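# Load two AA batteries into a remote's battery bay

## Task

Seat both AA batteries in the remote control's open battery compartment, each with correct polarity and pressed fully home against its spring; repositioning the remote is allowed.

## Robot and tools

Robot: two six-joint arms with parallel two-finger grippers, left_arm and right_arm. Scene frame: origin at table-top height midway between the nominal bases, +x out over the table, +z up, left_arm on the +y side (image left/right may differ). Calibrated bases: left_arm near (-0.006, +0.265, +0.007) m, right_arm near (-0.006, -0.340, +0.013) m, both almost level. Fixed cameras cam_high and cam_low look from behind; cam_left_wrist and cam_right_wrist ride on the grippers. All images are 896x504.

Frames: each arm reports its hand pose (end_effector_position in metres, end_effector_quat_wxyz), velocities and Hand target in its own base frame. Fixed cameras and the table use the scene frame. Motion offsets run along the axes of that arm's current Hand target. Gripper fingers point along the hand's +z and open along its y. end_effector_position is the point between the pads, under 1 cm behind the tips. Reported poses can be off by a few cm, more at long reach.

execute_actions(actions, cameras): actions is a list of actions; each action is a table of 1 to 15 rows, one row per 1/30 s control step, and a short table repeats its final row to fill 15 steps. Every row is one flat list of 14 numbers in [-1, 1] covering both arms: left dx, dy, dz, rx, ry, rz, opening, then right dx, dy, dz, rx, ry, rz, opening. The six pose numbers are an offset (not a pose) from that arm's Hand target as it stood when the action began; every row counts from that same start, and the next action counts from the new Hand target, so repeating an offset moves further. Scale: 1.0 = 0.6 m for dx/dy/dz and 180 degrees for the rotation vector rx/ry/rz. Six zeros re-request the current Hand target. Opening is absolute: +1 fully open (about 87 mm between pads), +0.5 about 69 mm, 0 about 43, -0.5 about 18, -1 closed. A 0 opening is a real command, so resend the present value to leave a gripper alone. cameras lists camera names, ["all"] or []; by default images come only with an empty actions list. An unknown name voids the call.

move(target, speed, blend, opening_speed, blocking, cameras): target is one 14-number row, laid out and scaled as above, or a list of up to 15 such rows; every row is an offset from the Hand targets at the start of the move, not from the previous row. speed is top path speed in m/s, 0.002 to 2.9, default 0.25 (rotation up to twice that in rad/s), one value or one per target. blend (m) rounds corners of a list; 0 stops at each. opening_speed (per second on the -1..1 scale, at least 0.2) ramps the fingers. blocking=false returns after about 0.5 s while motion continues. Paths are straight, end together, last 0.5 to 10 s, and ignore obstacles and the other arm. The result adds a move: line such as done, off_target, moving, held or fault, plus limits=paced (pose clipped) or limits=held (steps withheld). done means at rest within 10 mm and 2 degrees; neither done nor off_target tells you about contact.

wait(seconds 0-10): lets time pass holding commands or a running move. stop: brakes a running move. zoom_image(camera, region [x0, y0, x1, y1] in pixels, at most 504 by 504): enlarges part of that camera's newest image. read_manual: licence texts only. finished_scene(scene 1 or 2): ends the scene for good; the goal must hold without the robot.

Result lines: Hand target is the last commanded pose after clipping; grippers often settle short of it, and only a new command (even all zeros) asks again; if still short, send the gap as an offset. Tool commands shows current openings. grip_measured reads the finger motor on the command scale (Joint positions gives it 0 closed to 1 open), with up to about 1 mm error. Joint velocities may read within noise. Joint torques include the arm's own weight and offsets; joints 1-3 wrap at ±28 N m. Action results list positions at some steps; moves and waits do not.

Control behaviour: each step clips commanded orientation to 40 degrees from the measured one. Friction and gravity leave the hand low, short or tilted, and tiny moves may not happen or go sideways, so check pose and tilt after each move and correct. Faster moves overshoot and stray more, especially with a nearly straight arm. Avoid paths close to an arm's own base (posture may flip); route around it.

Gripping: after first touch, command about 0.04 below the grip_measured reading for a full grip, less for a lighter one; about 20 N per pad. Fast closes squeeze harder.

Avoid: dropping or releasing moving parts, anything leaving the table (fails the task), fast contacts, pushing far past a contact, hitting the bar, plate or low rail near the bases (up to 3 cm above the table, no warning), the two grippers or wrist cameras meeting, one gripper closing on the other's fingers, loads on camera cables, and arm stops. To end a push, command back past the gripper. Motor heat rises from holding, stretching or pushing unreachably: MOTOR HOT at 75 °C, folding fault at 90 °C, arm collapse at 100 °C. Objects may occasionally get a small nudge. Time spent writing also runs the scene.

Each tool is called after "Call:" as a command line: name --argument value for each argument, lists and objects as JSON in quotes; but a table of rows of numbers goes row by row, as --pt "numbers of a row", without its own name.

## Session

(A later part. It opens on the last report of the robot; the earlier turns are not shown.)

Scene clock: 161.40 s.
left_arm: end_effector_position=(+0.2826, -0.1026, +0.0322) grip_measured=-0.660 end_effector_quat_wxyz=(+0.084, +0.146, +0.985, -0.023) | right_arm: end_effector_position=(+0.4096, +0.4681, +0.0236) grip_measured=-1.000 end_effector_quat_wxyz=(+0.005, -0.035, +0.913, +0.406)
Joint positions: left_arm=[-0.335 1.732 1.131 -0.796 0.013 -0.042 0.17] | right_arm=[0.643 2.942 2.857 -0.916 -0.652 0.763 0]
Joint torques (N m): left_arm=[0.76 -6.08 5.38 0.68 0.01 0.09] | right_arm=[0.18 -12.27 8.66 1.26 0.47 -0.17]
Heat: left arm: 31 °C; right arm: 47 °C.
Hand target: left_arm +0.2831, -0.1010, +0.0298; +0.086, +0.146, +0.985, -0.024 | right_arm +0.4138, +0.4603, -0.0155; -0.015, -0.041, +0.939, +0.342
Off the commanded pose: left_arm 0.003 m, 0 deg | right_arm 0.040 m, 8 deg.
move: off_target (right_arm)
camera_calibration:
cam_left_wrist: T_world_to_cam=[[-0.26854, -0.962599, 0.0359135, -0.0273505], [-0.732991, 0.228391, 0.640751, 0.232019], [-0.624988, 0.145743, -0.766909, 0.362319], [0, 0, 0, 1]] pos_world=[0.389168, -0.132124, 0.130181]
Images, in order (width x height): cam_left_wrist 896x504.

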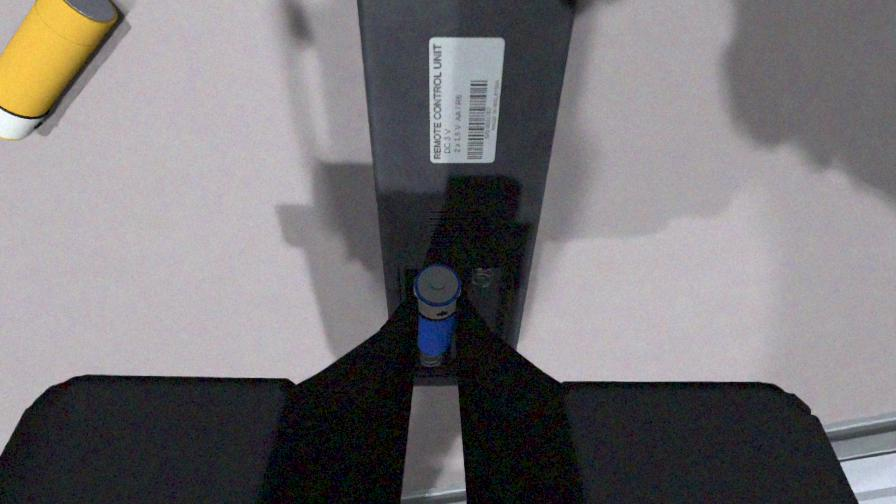

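Call:
move --pt "0.016 0 -0.003 0 0.005 0 -0.75 0 0 0 0 0 0 -1" --pt "0.03 0 -0.003 0 0.015 0 -0.75 0 0 0 0 0 0 -1" --speed 0.04 --cameras '["cam_left_wrist","cam_low"]'

Call:
zoom_image --camera "cam_left_wrist" --region '[340, 180, 560, 400]'

Call:
zoom_image --camera "cam_low" --region '[430, 200, 550, 245]'

Scene clock: 162.97 s.
left_arm: end_effector_position=(+0.2809, -0.1020, +0.0316) grip_measured=-0.660 end_effector_quat_wxyz=(+0.084, +0.146, +0.986, -0.023) | right_arm: end_effector_position=(+0.4096, +0.4681, +0.0236) grip_measured=-1.000 end_effector_quat_wxyz=(+0.005, -0.035, +0.913, +0.406)
Joint positions: left_arm=[-0.335 1.727 1.123 -0.794 0.013 -0.042 0.17] | right_arm=[0.643 2.942 2.857 -0.916 -0.652 0.763 0]
Joint torques (N m): left_arm=[0.65 -7.1 3.44 0.24 0.02 0.08] | right_arm=[0.18 -12.3 8.65 1.26 0.47 -0.18]
Heat: left arm: 31 °C; right arm: 47 °C.
Hand target: left_arm +0.2657, -0.0958, +0.0284; +0.062, +0.146, +0.987, -0.020 | right_arm +0.4138, +0.4603, -0.0155; -0.015, -0.041, +0.939, +0.342
Off the commanded pose: left_arm 0.017 m, 2 deg | right_arm 0.040 m, 8 deg.
move: off_target (left_arm, right_arm)
camera_calibration:
cam_left_wrist: T_world_to_cam=[[-0.268459, -0.962625, 0.0358122, -0.0272652], [-0.732292, 0.228095, 0.641655, 0.230892], [-0.625842, 0.146033, -0.766157, 0.360967], [0, 0, 0, 1]] pos_world=[0.387669, -0.131625, 0.129381]
Images, in order (width x height): cam_low 896x504, cam_left_wrist 896x504.

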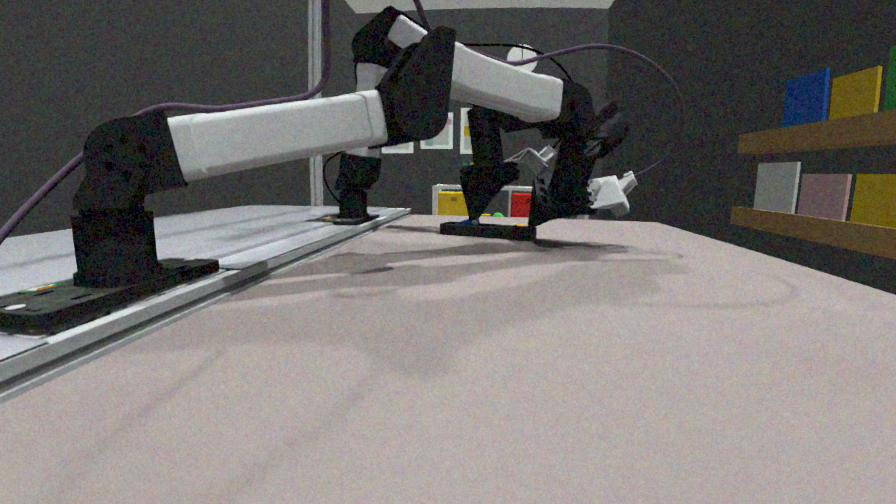

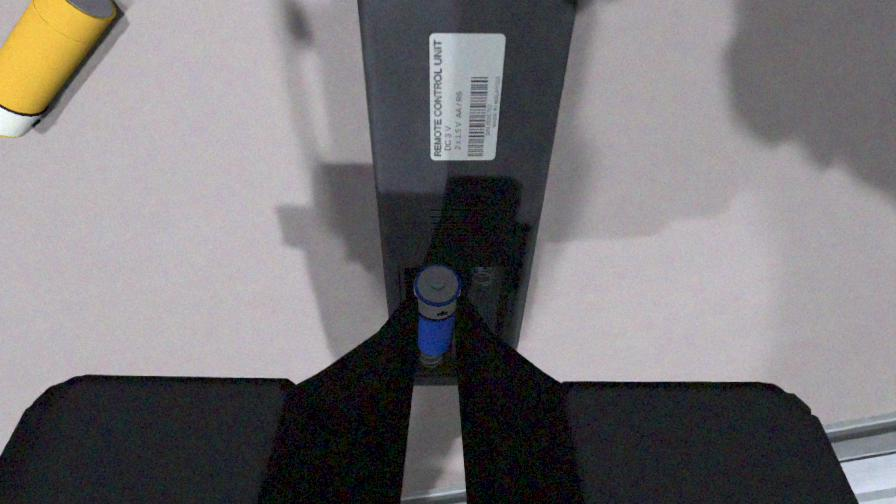

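Scaled by 2.291 from the camera's 896x504 image, which has a finer 1280x720 frame.

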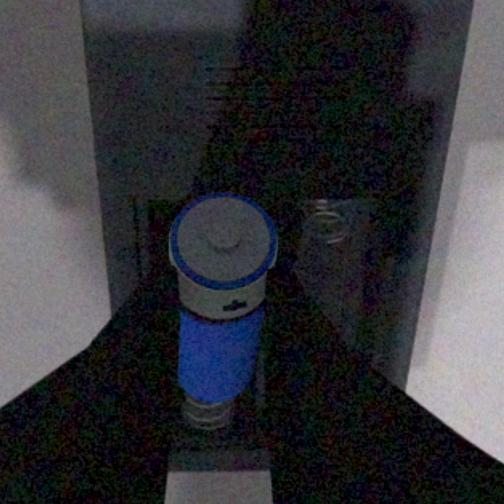

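Scaled by 4.200 from the camera's 896x504 image, which has a finer 1280x720 frame.

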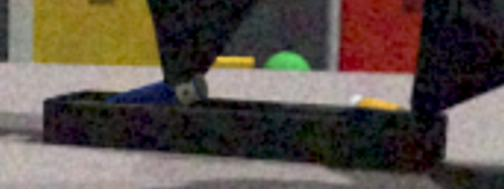

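Call:
move --pt "0.012 0 0 0 0 0 -0.75 0 0 0 0 0 0 -1" --speed 0.04 --cameras '["cam_left_wrist"]'

Call:
zoom_image --camera "cam_left_wrist" --region '[340, 180, 560, 400]'

Scene clock: 163.83 s.
left_arm: end_effector_position=(+0.2771, -0.1007, +0.0310) grip_measured=-0.662 end_effector_quat_wxyz=(+0.089, +0.146, +0.985, -0.024) | right_arm: end_effector_position=(+0.4096, +0.4681, +0.0236) grip_measured=-1.000 end_effector_quat_wxyz=(+0.005, -0.035, +0.913, +0.406)
Joint positions: left_arm=[-0.335 1.703 1.093 -0.776 0.013 -0.042 0.169] | right_arm=[0.643 2.942 2.857 -0.916 -0.651 0.763 0]
Joint velocities: left_arm=[0.007 -0.012 0.002 -0.154 -0.007 0.051 -0.022] | right_arm=[within noise]
Joint torques (N m): left_arm=[0.61 -6.87 3.4 0.15 0.03 0.06] | right_arm=[0.17 -12.29 8.68 1.27 0.46 -0.17]
Heat: left arm: 31 °C; right arm: 47 °C.
Hand target: left_arm +0.2590, -0.0937, +0.0275; +0.062, +0.146, +0.987, -0.020 | right_arm +0.4138, +0.4603, -0.0155; -0.015, -0.041, +0.939, +0.342
Off the commanded pose: left_arm 0.020 m, 3 deg | right_arm 0.040 m, 8 deg.
move: off_target (left_arm, right_arm)
camera_calibration:
cam_left_wrist: T_world_to_cam=[[-0.268927, -0.962468, 0.0365281, -0.0268626], [-0.739144, 0.230546, 0.632863, 0.23054], [-0.617531, 0.143194, -0.773402, 0.355578], [0, 0, 0, 1]] pos_world=[0.382758, -0.129921, 0.130085]
Images, in order (width x height): cam_left_wrist 896x504.

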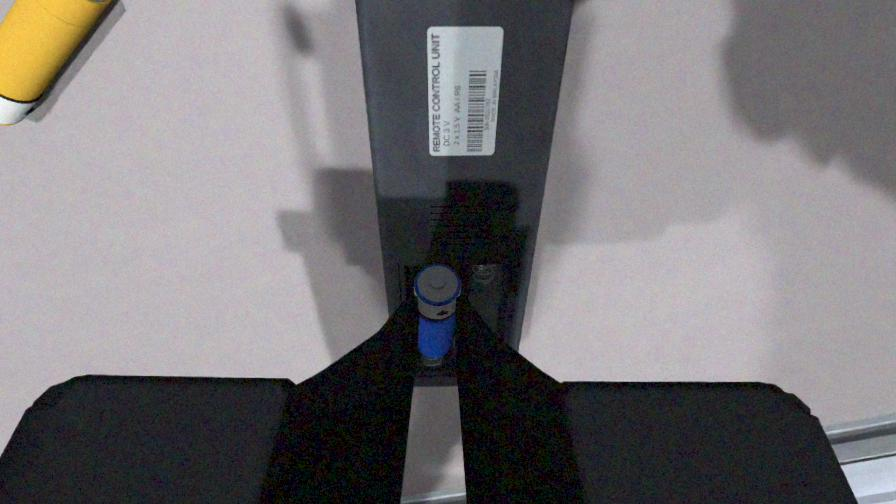

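Scaled by 2.291 from the camera's 896x504 image, which has a finer 1280x720 frame.

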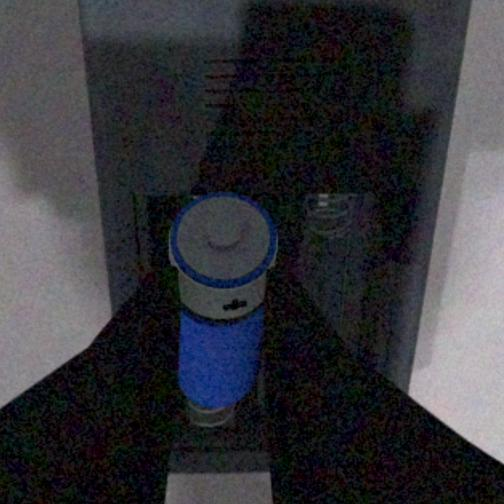

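Call:
move --pt "0.002 0 0.008 0 0.0 0 -0.75 0 0 0 0 0 0 -1" --pt "0.002 0 0.016 0 0.028 0 -0.75 0 0 0 0 0 0 -1" --speed 0.03 --cameras '["cam_left_wrist","cam_low"]'

Call:
zoom_image --camera "cam_left_wrist" --region '[340, 180, 560, 400]'

Call:
zoom_image --camera "cam_low" --region '[430, 200, 550, 245]'

Scene clock: 166.43 s.
left_arm: end_effector_position=(+0.2765, -0.1005, +0.0305) grip_measured=-0.671 end_effector_quat_wxyz=(+0.067, +0.146, +0.987, -0.020) | right_arm: end_effector_position=(+0.4096, +0.4681, +0.0236) grip_measured=-1.000 end_effector_quat_wxyz=(+0.005, -0.035, +0.913, +0.406)
Joint positions: left_arm=[-0.335 1.743 1.137 -0.825 0.014 -0.042 0.165] | right_arm=[0.643 2.942 2.857 -0.916 -0.651 0.763 0]
Joint torques (N m): left_arm=[0.68 -3.04 5.45 -0.05 0.06 0.1] | right_arm=[0.17 -12.29 8.68 1.27 0.46 -0.18]
Heat: left arm: 31 °C; right arm: 47 °C.
Hand target: left_arm +0.2589, -0.0939, +0.0177; +0.019, +0.147, +0.989, -0.014 | right_arm +0.4138, +0.4603, -0.0155; -0.015, -0.041, +0.939, +0.342
Off the commanded pose: left_arm 0.023 m, 6 deg | right_arm 0.040 m, 8 deg.
move: off_target (left_arm, right_arm)
camera_calibration:
cam_left_wrist: T_world_to_cam=[[-0.267816, -0.962869, 0.0340165, -0.0271425], [-0.711345, 0.221422, 0.667054, 0.220759], [-0.649818, 0.15445, -0.744232, 0.364001], [0, 0, 0, 1]] pos_world=[0.386301, -0.131235, 0.124566]
Images, in order (width x height): cam_low 896x504, cam_left_wrist 896x504.

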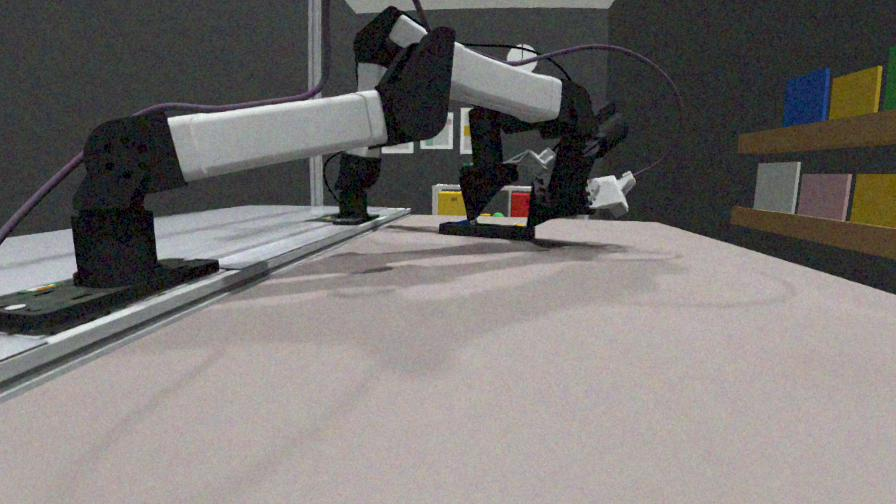

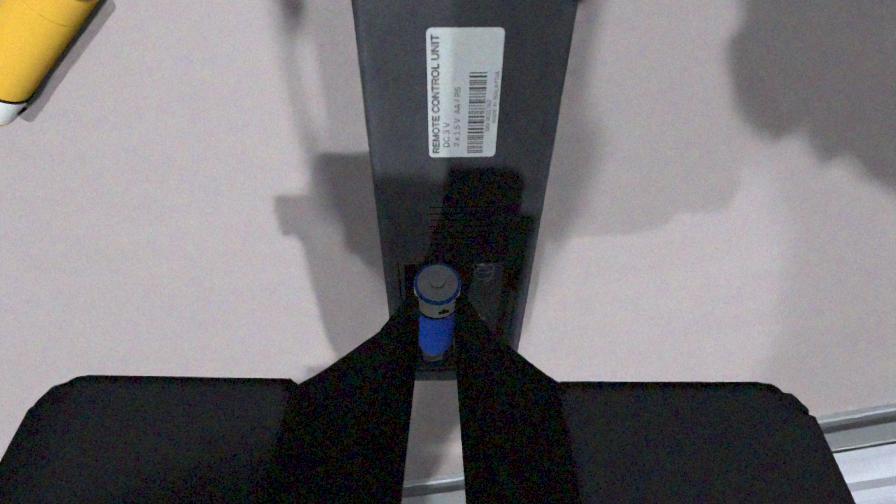

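Scaled by 2.291 from the camera's 896x504 image, which has a finer 1280x720 frame.

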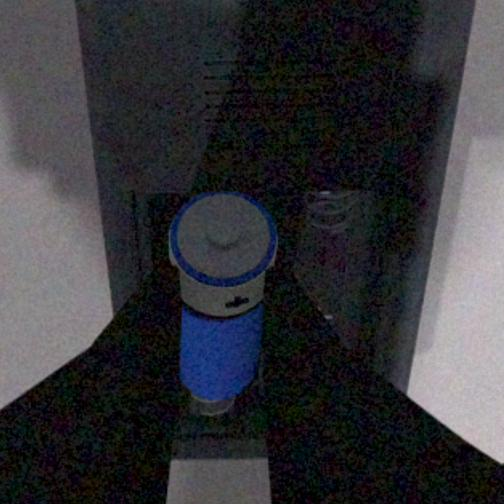

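Scaled by 4.200 from the camera's 896x504 image, which has a finer 1280x720 frame.

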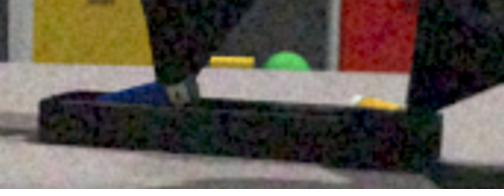

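Call:
move --target '[0,0,0.005,0.0,0.008,0,-0.78,0,0,0,0,0,0,-1]' --speed 0.05 --cameras '["cam_low","cam_left_wrist"]'

Call:
zoom_image --camera "cam_low" --region '[430, 200, 550, 245]'

Call:
zoom_image --camera "cam_left_wrist" --region '[340, 180, 560, 400]'

Scene clock: 167.77 s.
left_arm: end_effector_position=(+0.2767, -0.1007, +0.0304) grip_measured=-0.671 end_effector_quat_wxyz=(+0.056, +0.146, +0.988, -0.018) | right_arm: end_effector_position=(+0.4096, +0.4681, +0.0236) grip_measured=-1.000 end_effector_quat_wxyz=(+0.005, -0.035, +0.913, +0.406)
Joint positions: left_arm=[-0.335 1.765 1.162 -0.852 0.014 -0.041 0.165] | right_arm=[0.643 2.942 2.857 -0.916 -0.651 0.763 0]
Joint torques (N m): left_arm=[0.69 -2.73 4.79 0.02 0.06 0.1] | right_arm=[0.17 -12.27 8.66 1.26 0.46 -0.17]
Heat: left arm: 31 °C; right arm: 47 °C.
Hand target: left_arm +0.2591, -0.0940, +0.0148; +0.006, +0.147, +0.989, -0.012 | right_arm +0.4138, +0.4603, -0.0155; -0.015, -0.041, +0.939, +0.342
Off the commanded pose: left_arm 0.025 m, 6 deg | right_arm 0.040 m, 8 deg.
move: off_target (left_arm, right_arm)
camera_calibration:
cam_left_wrist: T_world_to_cam=[[-0.267465, -0.963008, 0.0328273, -0.0272692], [-0.696401, 0.216739, 0.684142, 0.21575], [-0.665949, 0.160123, -0.72861, 0.368598], [0, 0, 0, 1]] pos_world=[0.388422, -0.132043, 0.121856]
Images, in order (width x height): cam_low 896x504, cam_left_wrist 896x504.

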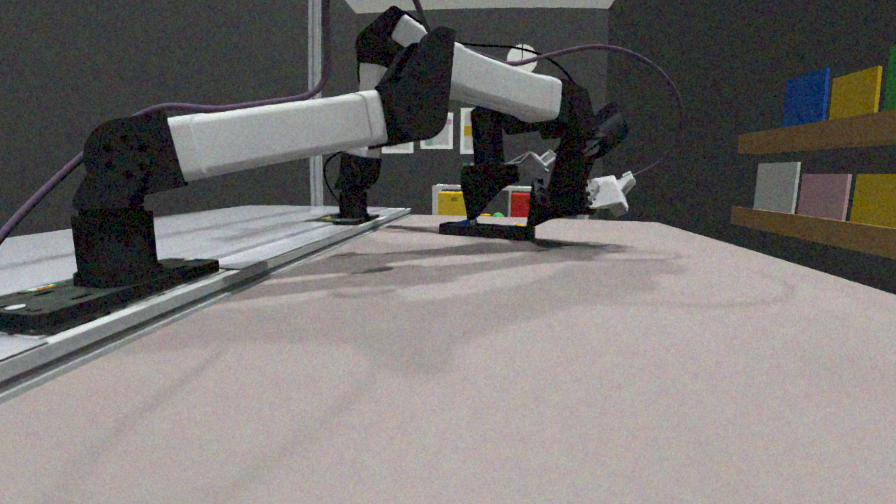

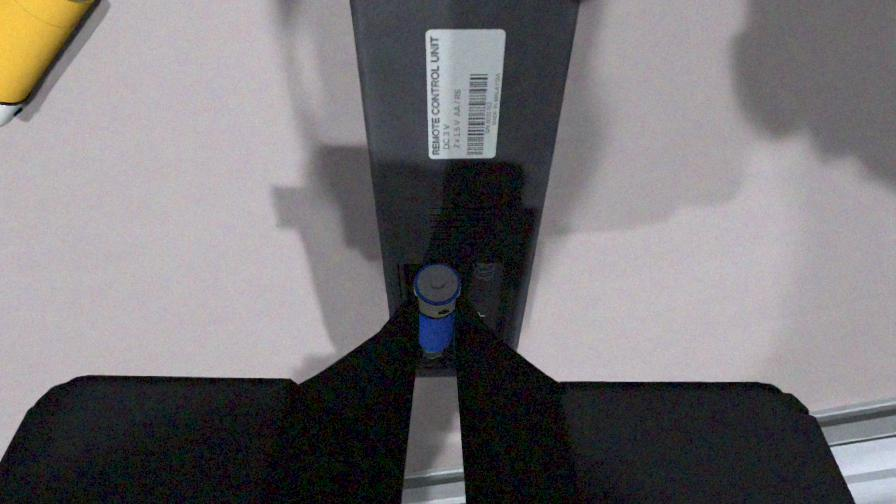

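Scaled by 4.200 from the camera's 896x504 image, which has a finer 1280x720 frame.

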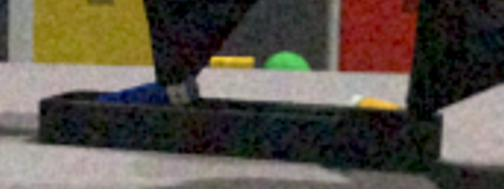

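Scaled by 2.291 from the camera's 896x504 image, which has a finer 1280x720 frame.

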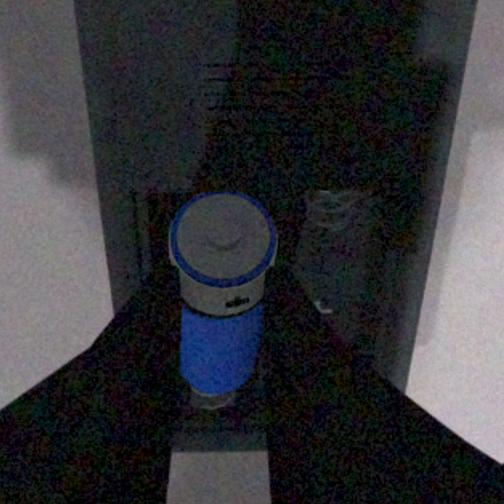

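Call:
move --target '[0,0,0.02,0.0,0.0,0,-0.72,0,0,0,0,0,0,-1]' --speed 0.05

Call:
move --target '[-0.013,0,0,0.0,0.0,0,-0.72,0,0,0,0,0,0,-1]' --speed 0.05 --cameras '["cam_low","cam_left_wrist"]'

Call:
zoom_image --camera "cam_low" --region '[430, 200, 550, 245]'

Call:
zoom_image --camera "cam_left_wrist" --region '[340, 180, 560, 400]'

Scene clock: 168.73 s.
left_arm: end_effector_position=(+0.2767, -0.1006, +0.0300) grip_measured=-0.671 end_effector_quat_wxyz=(+0.055, +0.146, +0.988, -0.018) | right_arm: end_effector_position=(+0.4096, +0.4681, +0.0236) grip_measured=-1.000 end_effector_quat_wxyz=(+0.005, -0.035, +0.913, +0.406)
Joint positions: left_arm=[-0.335 1.767 1.162 -0.851 0.014 -0.041 0.165] | right_arm=[0.643 2.942 2.857 -0.916 -0.651 0.763 0]
Joint torques (N m): left_arm=[0.65 -1.65 2.1 0.49 0.06 0.1] | right_arm=[0.17 -12.29 8.68 1.26 0.46 -0.17]
Heat: left arm: 31 °C; right arm: 47 °C.
Hand target: left_arm +0.2592, -0.0943, +0.0028; +0.007, +0.147, +0.989, -0.012 | right_arm +0.4138, +0.4603, -0.0155; -0.015, -0.041, +0.939, +0.342
Off the commanded pose: left_arm 0.033 m, 6 deg | right_arm 0.040 m, 8 deg.
move: off_target (left_arm, right_arm)

Scene clock: 169.50 s.
left_arm: end_effector_position=(+0.2772, -0.1009, +0.0298) grip_measured=-0.671 end_effector_quat_wxyz=(+0.046, +0.146, +0.988, -0.016) | right_arm: end_effector_position=(+0.4096, +0.4681, +0.0236) grip_measured=-1.000 end_effector_quat_wxyz=(+0.005, -0.035, +0.913, +0.406)
Joint positions: left_arm=[-0.335 1.787 1.185 -0.874 0.015 -0.041 0.165] | right_arm=[0.643 2.942 2.857 -0.916 -0.651 0.763 0]
Joint torques (N m): left_arm=[0.7 -1.29 3.04 0.62 0.06 0.11] | right_arm=[0.18 -12.29 8.69 1.26 0.46 -0.18]
Heat: left arm: 31 °C; right arm: 47 °C.
Hand target: left_arm +0.2666, -0.0966, +0.0029; +0.006, +0.147, +0.989, -0.012 | right_arm +0.4138, +0.4603, -0.0155; -0.015, -0.041, +0.939, +0.342
Off the commanded pose: left_arm 0.029 m, 4 deg | right_arm 0.040 m, 8 deg.
move: off_target (left_arm, right_arm)
camera_calibration:
cam_left_wrist: T_world_to_cam=[[-0.267267, -0.963096, 0.0318654, -0.0273282], [-0.682716, 0.212589, 0.699075, 0.211858], [-0.68005, 0.165084, -0.714338, 0.372483], [0, 0, 0, 1]] pos_world=[0.390642, -0.13285, 0.118845]
Images, in order (width x height): cam_low 896x504, cam_left_wrist 896x504.

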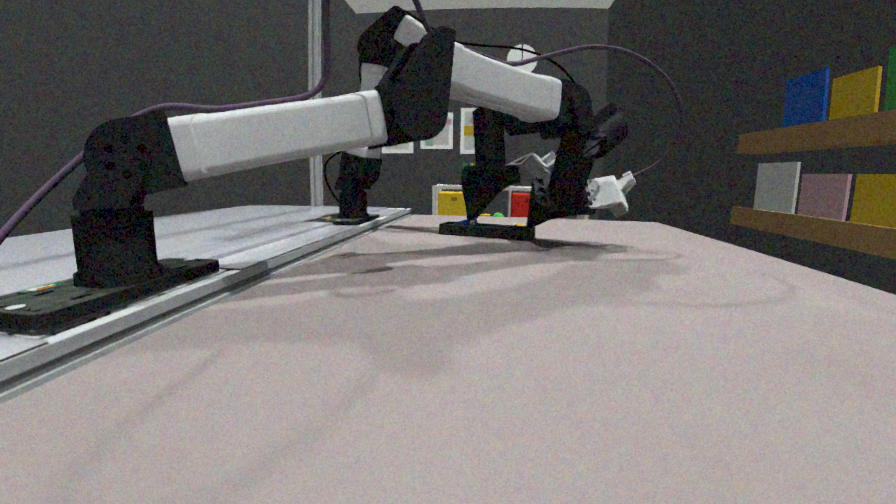

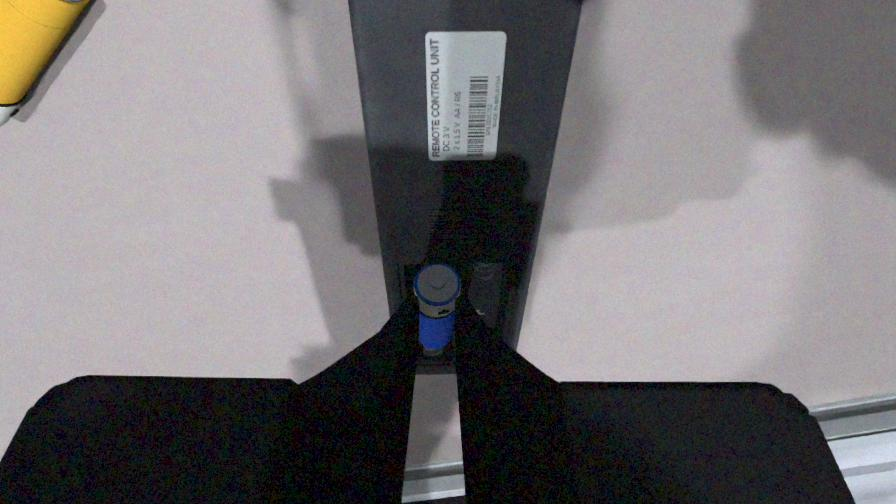

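Scaled by 4.200 from the camera's 896x504 image, which has a finer 1280x720 frame.

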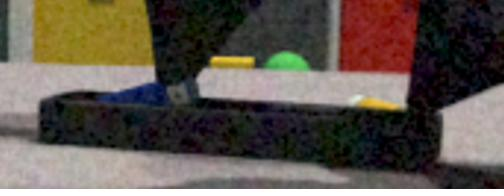

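Scaled by 2.291 from the camera's 896x504 image, which has a finer 1280x720 frame.

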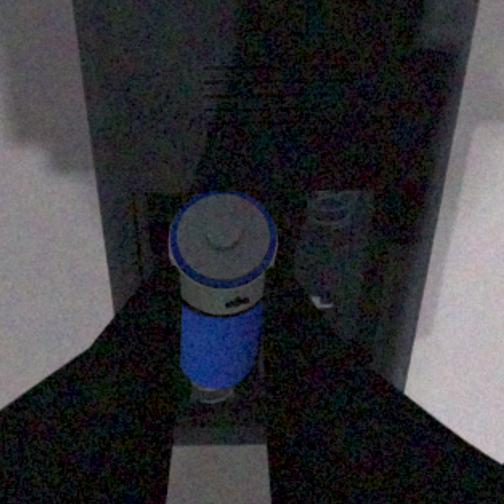

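Call:
move --target '[-0.015,0,0,0.0,0.012,0,-0.72,0,0,0,0,0,0,-1]' --speed 0.05

Call:
move --target '[-0.012,0,0,0.0,0.0,0,-0.72,0,0,0,0,0,0,-1]' --speed 0.05 --cameras '["cam_low","cam_left_wrist"]'

Call:
zoom_image --camera "cam_low" --region '[430, 200, 550, 245]'

Call:
zoom_image --camera "cam_left_wrist" --region '[340, 180, 560, 400]'

Scene clock: 170.47 s.
left_arm: end_effector_position=(+0.2779, -0.1006, +0.0301) grip_measured=-0.671 end_effector_quat_wxyz=(+0.013, +0.139, +0.990, -0.015) | right_arm: end_effector_position=(+0.4096, +0.4681, +0.0236) grip_measured=-1.000 end_effector_quat_wxyz=(+0.005, -0.035, +0.913, +0.406)
Joint positions: left_arm=[-0.326 1.85 1.259 -0.95 0.025 -0.047 0.165] | right_arm=[0.643 2.942 2.857 -0.916 -0.651 0.763 0]
Joint torques (N m): left_arm=[0.17 -1.4 3.67 0.75 -0.02 0.21] | right_arm=[0.18 -12.29 8.66 1.26 0.47 -0.18]
Heat: left arm: 31 °C; right arm: 47 °C.
Hand target: left_arm +0.2752, -0.0993, +0.0030; -0.012, +0.148, +0.989, -0.009 | right_arm +0.4139, +0.4603, -0.0155; -0.015, -0.041, +0.939, +0.342
Off the commanded pose: left_arm 0.027 m, 3 deg | right_arm 0.040 m, 8 deg.
move: off_target (left_arm, right_arm)

Scene clock: 171.23 s.
left_arm: end_effector_position=(+0.2784, -0.1008, +0.0303) grip_measured=-0.671 end_effector_quat_wxyz=(+0.000, +0.133, +0.991, -0.014) | right_arm: end_effector_position=(+0.4096, +0.4681, +0.0236) grip_measured=-1.000 end_effector_quat_wxyz=(+0.005, -0.035, +0.913, +0.406)
Joint positions: left_arm=[-0.323 1.874 1.287 -0.978 0.028 -0.057 0.164] | right_arm=[0.643 2.942 2.857 -0.916 -0.651 0.763 0]
Joint torques (N m): left_arm=[-0.06 -1.51 4.14 0.91 -0.05 0.31] | right_arm=[0.17 -12.29 8.68 1.26 0.46 -0.18]
Heat: left arm: 31 °C; right arm: 47 °C.
Hand target: left_arm +0.2822, -0.1014, +0.0029; -0.012, +0.148, +0.989, -0.009 | right_arm +0.4139, +0.4603, -0.0155; -0.015, -0.041, +0.939, +0.342
Off the commanded pose: left_arm 0.028 m, 2 deg | right_arm 0.040 m, 8 deg.
move: off_target (left_arm, right_arm)
camera_calibration:
cam_left_wrist: T_world_to_cam=[[-0.238189, -0.970416, 0.0394814, -0.0360176], [-0.622768, 0.1838, 0.760511, 0.190942], [-0.745269, 0.156558, -0.648123, 0.388917], [0, 0, 0, 1]] pos_world=[0.400182, -0.130935, 0.108275]
Images, in order (width x height): cam_low 896x504, cam_left_wrist 896x504.

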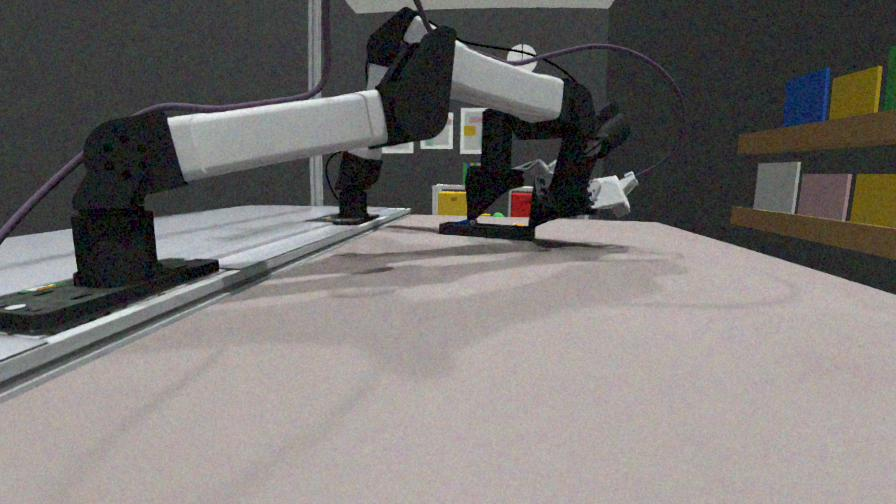

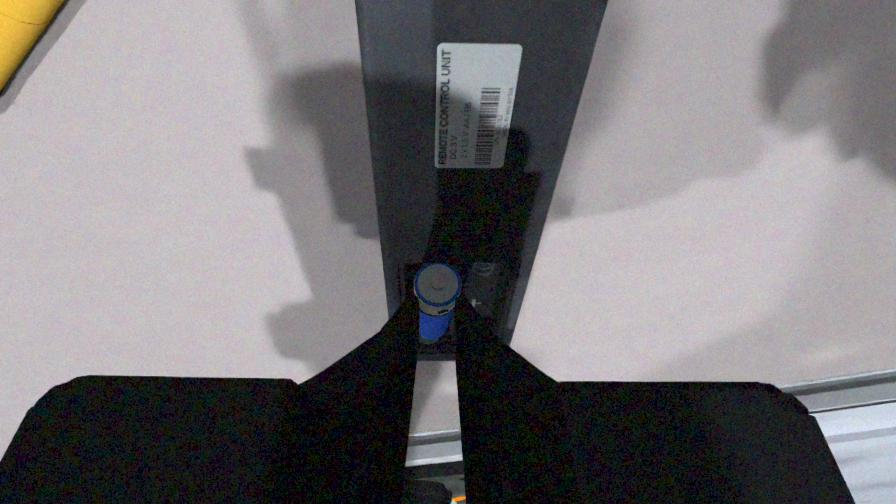

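Scaled by 4.200 from the camera's 896x504 image, which has a finer 1280x720 frame.

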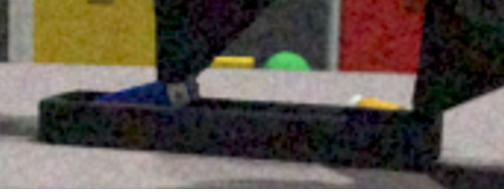

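Scaled by 2.291 from the camera's 896x504 image, which has a finer 1280x720 frame.

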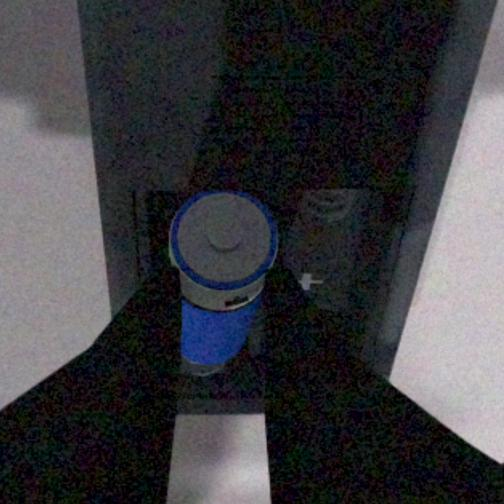

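Call:
move --target '[-0.01,0,0,0.0,0.0,0,-0.72,0,0,0,0,0,0,-1]' --speed 0.05

Call:
move --target '[-0.01,0,0,0.0,0.0,0,-0.72,0,0,0,0,0,0,-1]' --speed 0.05 --cameras '["cam_low","cam_left_wrist"]'

Call:
zoom_image --camera "cam_low" --region '[430, 200, 550, 245]'

Call:
zoom_image --camera "cam_left_wrist" --region '[340, 180, 560, 400]'

Scene clock: 172.23 s.
left_arm: end_effector_position=(+0.2786, -0.1009, +0.0304) grip_measured=-0.672 end_effector_quat_wxyz=(-0.010, +0.128, +0.992, -0.013) | right_arm: end_effector_position=(+0.4103, +0.4674, +0.0236) grip_measured=-1.000 end_effector_quat_wxyz=(+0.005, -0.034, +0.913, +0.406)
Joint positions: left_arm=[-0.321 1.895 1.312 -1.004 0.03 -0.063 0.164] | right_arm=[0.641 2.942 2.857 -0.917 -0.651 0.763 0]
Joint torques (N m): left_arm=[-0.18 -1.63 4.57 1.05 -0.07 0.39] | right_arm=[0.31 -12.29 8.68 1.26 0.46 -0.17]
Heat: left arm: 31 °C; right arm: 47 °C.
Hand target: left_arm +0.2878, -0.1032, +0.0027; -0.012, +0.148, +0.989, -0.009 | right_arm +0.4139, +0.4602, -0.0155; -0.015, -0.041, +0.939, +0.342
Off the commanded pose: left_arm 0.029 m, 2 deg | right_arm 0.040 m, 8 deg.
move: off_target (left_arm, right_arm)

Scene clock: 173.00 s.
left_arm: end_effector_position=(+0.2790, -0.1010, +0.0306) grip_measured=-0.672 end_effector_quat_wxyz=(-0.023, +0.127, +0.992, -0.011) | right_arm: end_effector_position=(+0.4104, +0.4672, +0.0235) grip_measured=-1.000 end_effector_quat_wxyz=(+0.005, -0.034, +0.913, +0.406)
Joint positions: left_arm=[-0.32 1.92 1.342 -1.034 0.03 -0.065 0.164] | right_arm=[0.641 2.942 2.857 -0.917 -0.651 0.763 0]
Joint torques (N m): left_arm=[-0.2 -2.19 4.57 1.22 -0.07 0.41] | right_arm=[0.38 -12.27 8.68 1.27 0.47 -0.18]
Heat: left arm: 31 °C; right arm: 47 °C.
Hand target: left_arm +0.2936, -0.1049, +0.0027; -0.012, +0.148, +0.989, -0.009 | right_arm +0.4138, +0.4603, -0.0155; -0.015, -0.041, +0.939, +0.342
Off the commanded pose: left_arm 0.032 m, 3 deg | right_arm 0.040 m, 8 deg.
move: off_target (left_arm, right_arm)
camera_calibration:
cam_left_wrist: T_world_to_cam=[[-0.225637, -0.973504, 0.0371222, -0.0397839], [-0.589255, 0.166722, 0.790558, 0.179143], [-0.7758, 0.156504, -0.611261, 0.397034], [0, 0, 0, 1]] pos_world=[0.404603, -0.130735, 0.102546]
Images, in order (width x height): cam_low 896x504, cam_left_wrist 896x504.

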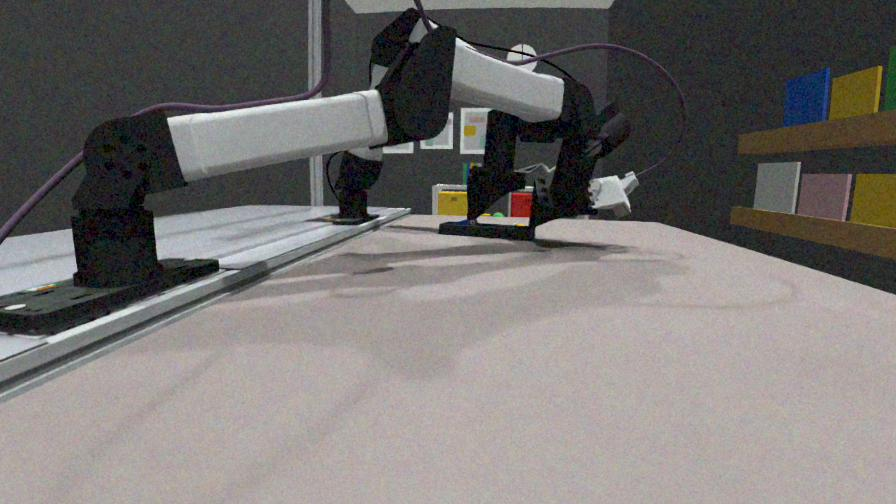

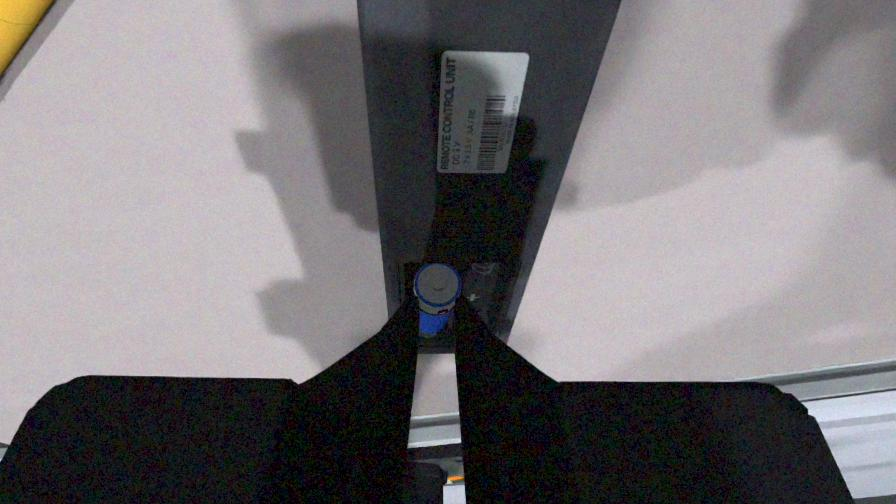

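Scaled by 4.200 from the camera's 896x504 image, which has a finer 1280x720 frame.

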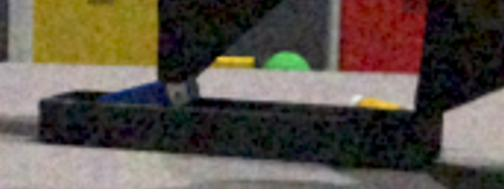

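Scaled by 2.291 from the camera's 896x504 image, which has a finer 1280x720 frame.

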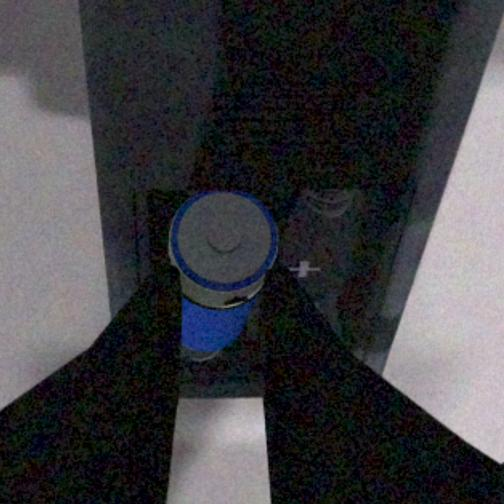

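Call:
move --target '[0,0,0,0,0,0,-0.5,0,0,0,0,0,0,-1]' --opening_speed 0.4

Call:
move --target '[0.01,0,-0.02,0,0,0,-0.4,0,0,0,0,0,0,-1]' --cameras '["cam_low","cam_left_wrist"]'

Call:
zoom_image --camera "cam_low" --region '[430, 200, 550, 245]'

Call:
zoom_image --camera "cam_left_wrist" --region '[340, 180, 560, 400]'

Scene clock: 174.63 s.
left_arm: end_effector_position=(+0.2811, -0.1015, +0.0232) grip_measured=-0.501 end_effector_quat_wxyz=(-0.027, +0.129, +0.991, -0.010) | right_arm: end_effector_position=(+0.4107, +0.4670, +0.0235) grip_measured=-1.000 end_effector_quat_wxyz=(+0.005, -0.034, +0.913, +0.406)
Joint positions: left_arm=[-0.32 1.945 1.344 -1.019 0.03 -0.061 0.25] | right_arm=[0.64 2.942 2.857 -0.917 -0.65 0.763 0]
Joint torques (N m): left_arm=[-0.2 -3.85 4.71 1.05 -0.08 0.37] | right_arm=[0.42 -12.26 8.69 1.27 0.46 -0.17]
Heat: left arm: 31 °C; right arm: 47 °C.
Hand target: left_arm +0.2936, -0.1049, +0.0027; -0.012, +0.148, +0.989, -0.009 | right_arm +0.4138, +0.4603, -0.0155; -0.015, -0.041, +0.939, +0.342
Off the commanded pose: left_arm 0.024 m, 3 deg | right_arm 0.040 m, 8 deg.
move: off_target (left_arm, right_arm)

Scene clock: 175.33 s.
left_arm: end_effector_position=(+0.2809, -0.1021, +0.0234) grip_measured=-0.401 end_effector_quat_wxyz=(-0.027, +0.127, +0.991, -0.012) | right_arm: end_effector_position=(+0.4107, +0.4670, +0.0235) grip_measured=-1.000 end_effector_quat_wxyz=(+0.005, -0.034, +0.913, +0.406)
Joint positions: left_arm=[-0.32 1.944 1.344 -1.019 0.033 -0.064 0.3] | right_arm=[0.64 2.942 2.857 -0.917 -0.65 0.763 0]
Joint torques (N m): left_arm=[-0.16 -6.39 4.7 0.68 -0.09 0.41] | right_arm=[0.4 -12.27 8.69 1.27 0.46 -0.17]
Heat: left arm: 31 °C; right arm: 47 °C.
Hand target: left_arm +0.2882, -0.1030, +0.0148; -0.012, +0.148, +0.989, -0.009 | right_arm +0.4138, +0.4603, -0.0155; -0.015, -0.041, +0.939, +0.342
Off the commanded pose: left_arm 0.011 m, 3 deg | right_arm 0.040 m, 8 deg.
move: off_target (left_arm, right_arm)
camera_calibration:
cam_left_wrist: T_world_to_cam=[[-0.226308, -0.973254, 0.0395177, -0.0401216], [-0.582899, 0.167821, 0.795025, 0.184406], [-0.780393, 0.156886, -0.605288, 0.395444], [0, 0, 0, 1]] pos_world=[0.407012, -0.132035, 0.0943359]
Images, in order (width x height): cam_low 896x504, cam_left_wrist 896x504.

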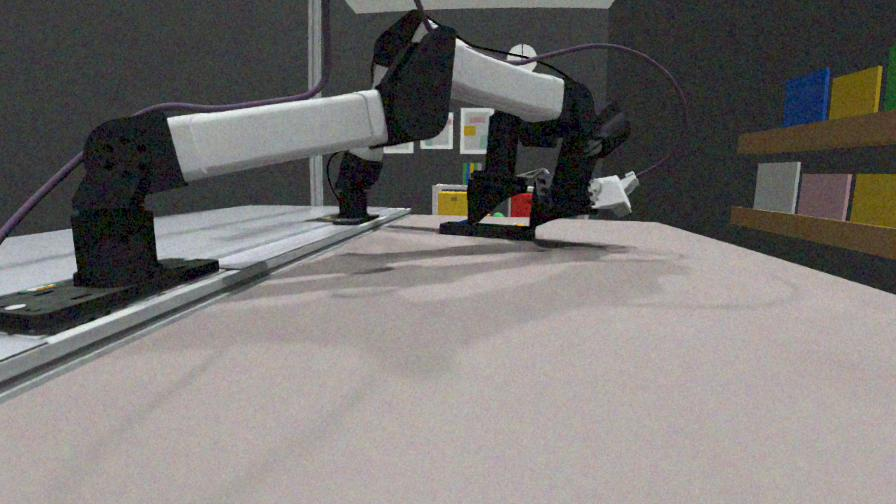

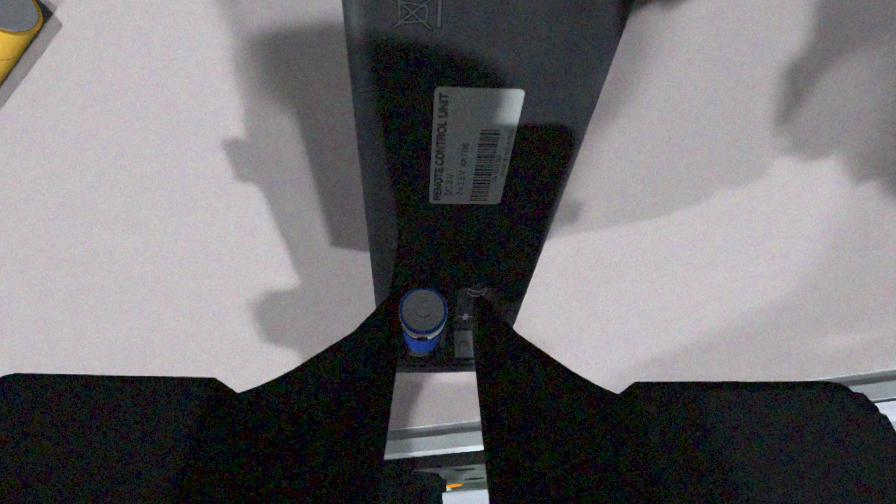

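Scaled by 4.200 from the camera's 896x504 image, which has a finer 1280x720 frame.

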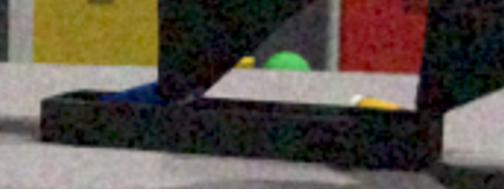

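Scaled by 2.291 from the camera's 896x504 image, which has a finer 1280x720 frame.

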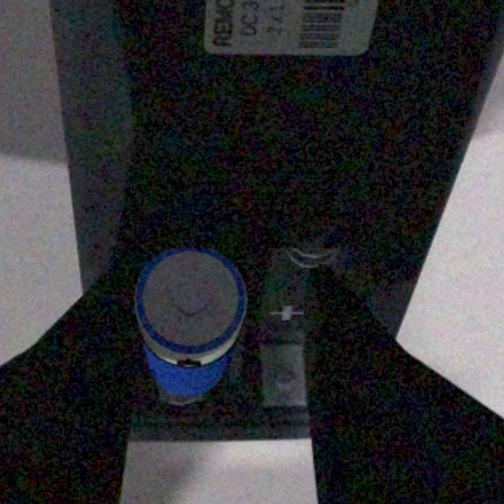

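Call:
move --pt "0.01 -0.003 -0.06 0 -0.055 0 -0.4 0 0 0 0 0 0 -1" --pt "0.01 -0.003 -0.053 0 -0.055 0 -0.4 0 0 0 0 0 0 -1" --cameras '["cam_low","cam_left_wrist"]'

Call:
zoom_image --camera "cam_low" --region '[430, 200, 550, 245]'

Call:
zoom_image --camera "cam_left_wrist" --region '[340, 180, 560, 400]'

Scene clock: 177.07 s.
left_arm: end_effector_position=(+0.2811, -0.1012, +0.0441) grip_measured=-0.400 end_effector_quat_wxyz=(+0.059, +0.138, +0.988, -0.024) | right_arm: end_effector_position=(+0.4107, +0.4670, +0.0235) grip_measured=-1.000 end_effector_quat_wxyz=(+0.005, -0.034, +0.913, +0.406)
Joint positions: left_arm=[-0.324 1.755 1.207 -0.898 0.025 -0.048 0.3] | right_arm=[0.64 2.942 2.857 -0.917 -0.65 0.763 0]
Joint torques (N m): left_arm=[-0.36 -7.8 5.26 0.63 -0.09 0.11] | right_arm=[0.42 -12.27 8.7 1.27 0.46 -0.17]
Heat: left arm: 31 °C; right arm: 47 °C.
Hand target: left_arm +0.2827, -0.1025, +0.0467; +0.073, +0.146, +0.986, -0.022 | right_arm +0.4138, +0.4603, -0.0155; -0.015, -0.041, +0.939, +0.342
Off the commanded pose: left_arm 0.003 m, 2 deg | right_arm 0.040 m, 8 deg.
move: off_target (right_arm)
camera_calibration:
cam_left_wrist: T_world_to_cam=[[-0.252737, -0.966496, 0.0448331, -0.03209], [-0.703294, 0.215338, 0.6775, 0.211793], [-0.664456, 0.139698, -0.734155, 0.379334], [0, 0, 0, 1]] pos_world=[0.392893, -0.129614, 0.136439]
Images, in order (width x height): cam_low 896x504, cam_left_wrist 896x504.

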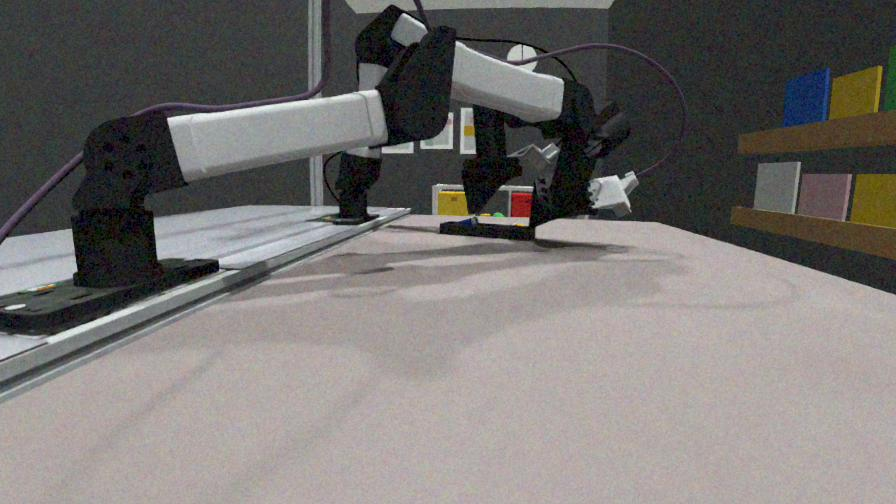

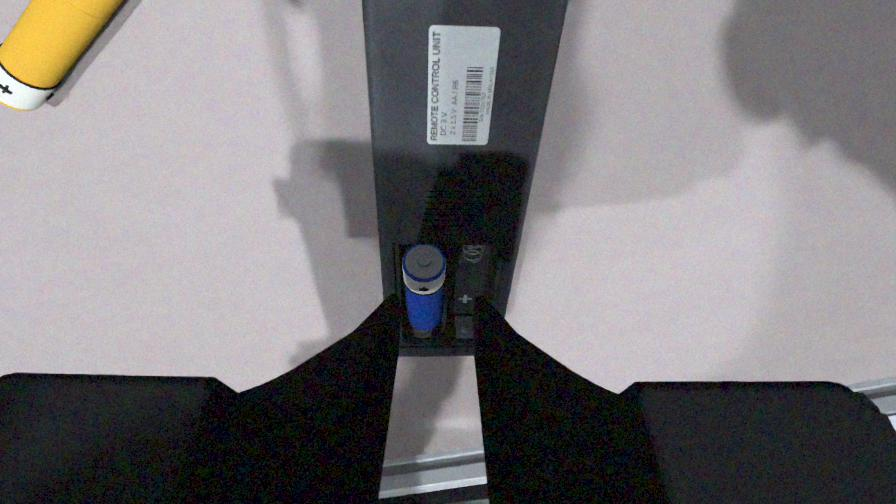

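Scaled by 4.200 from the camera's 896x504 image, which has a finer 1280x720 frame.

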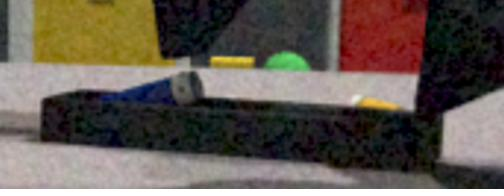

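Scaled by 2.291 from the camera's 896x504 image, which has a finer 1280x720 frame.

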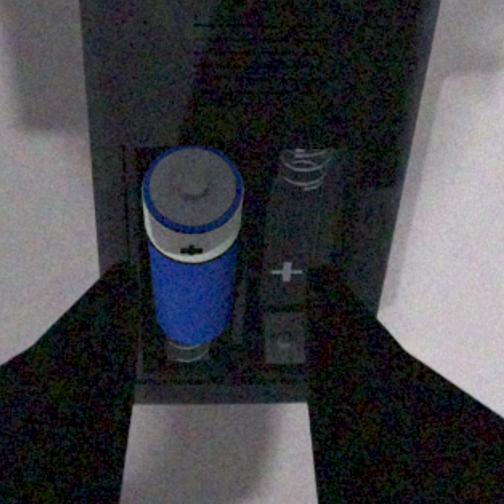

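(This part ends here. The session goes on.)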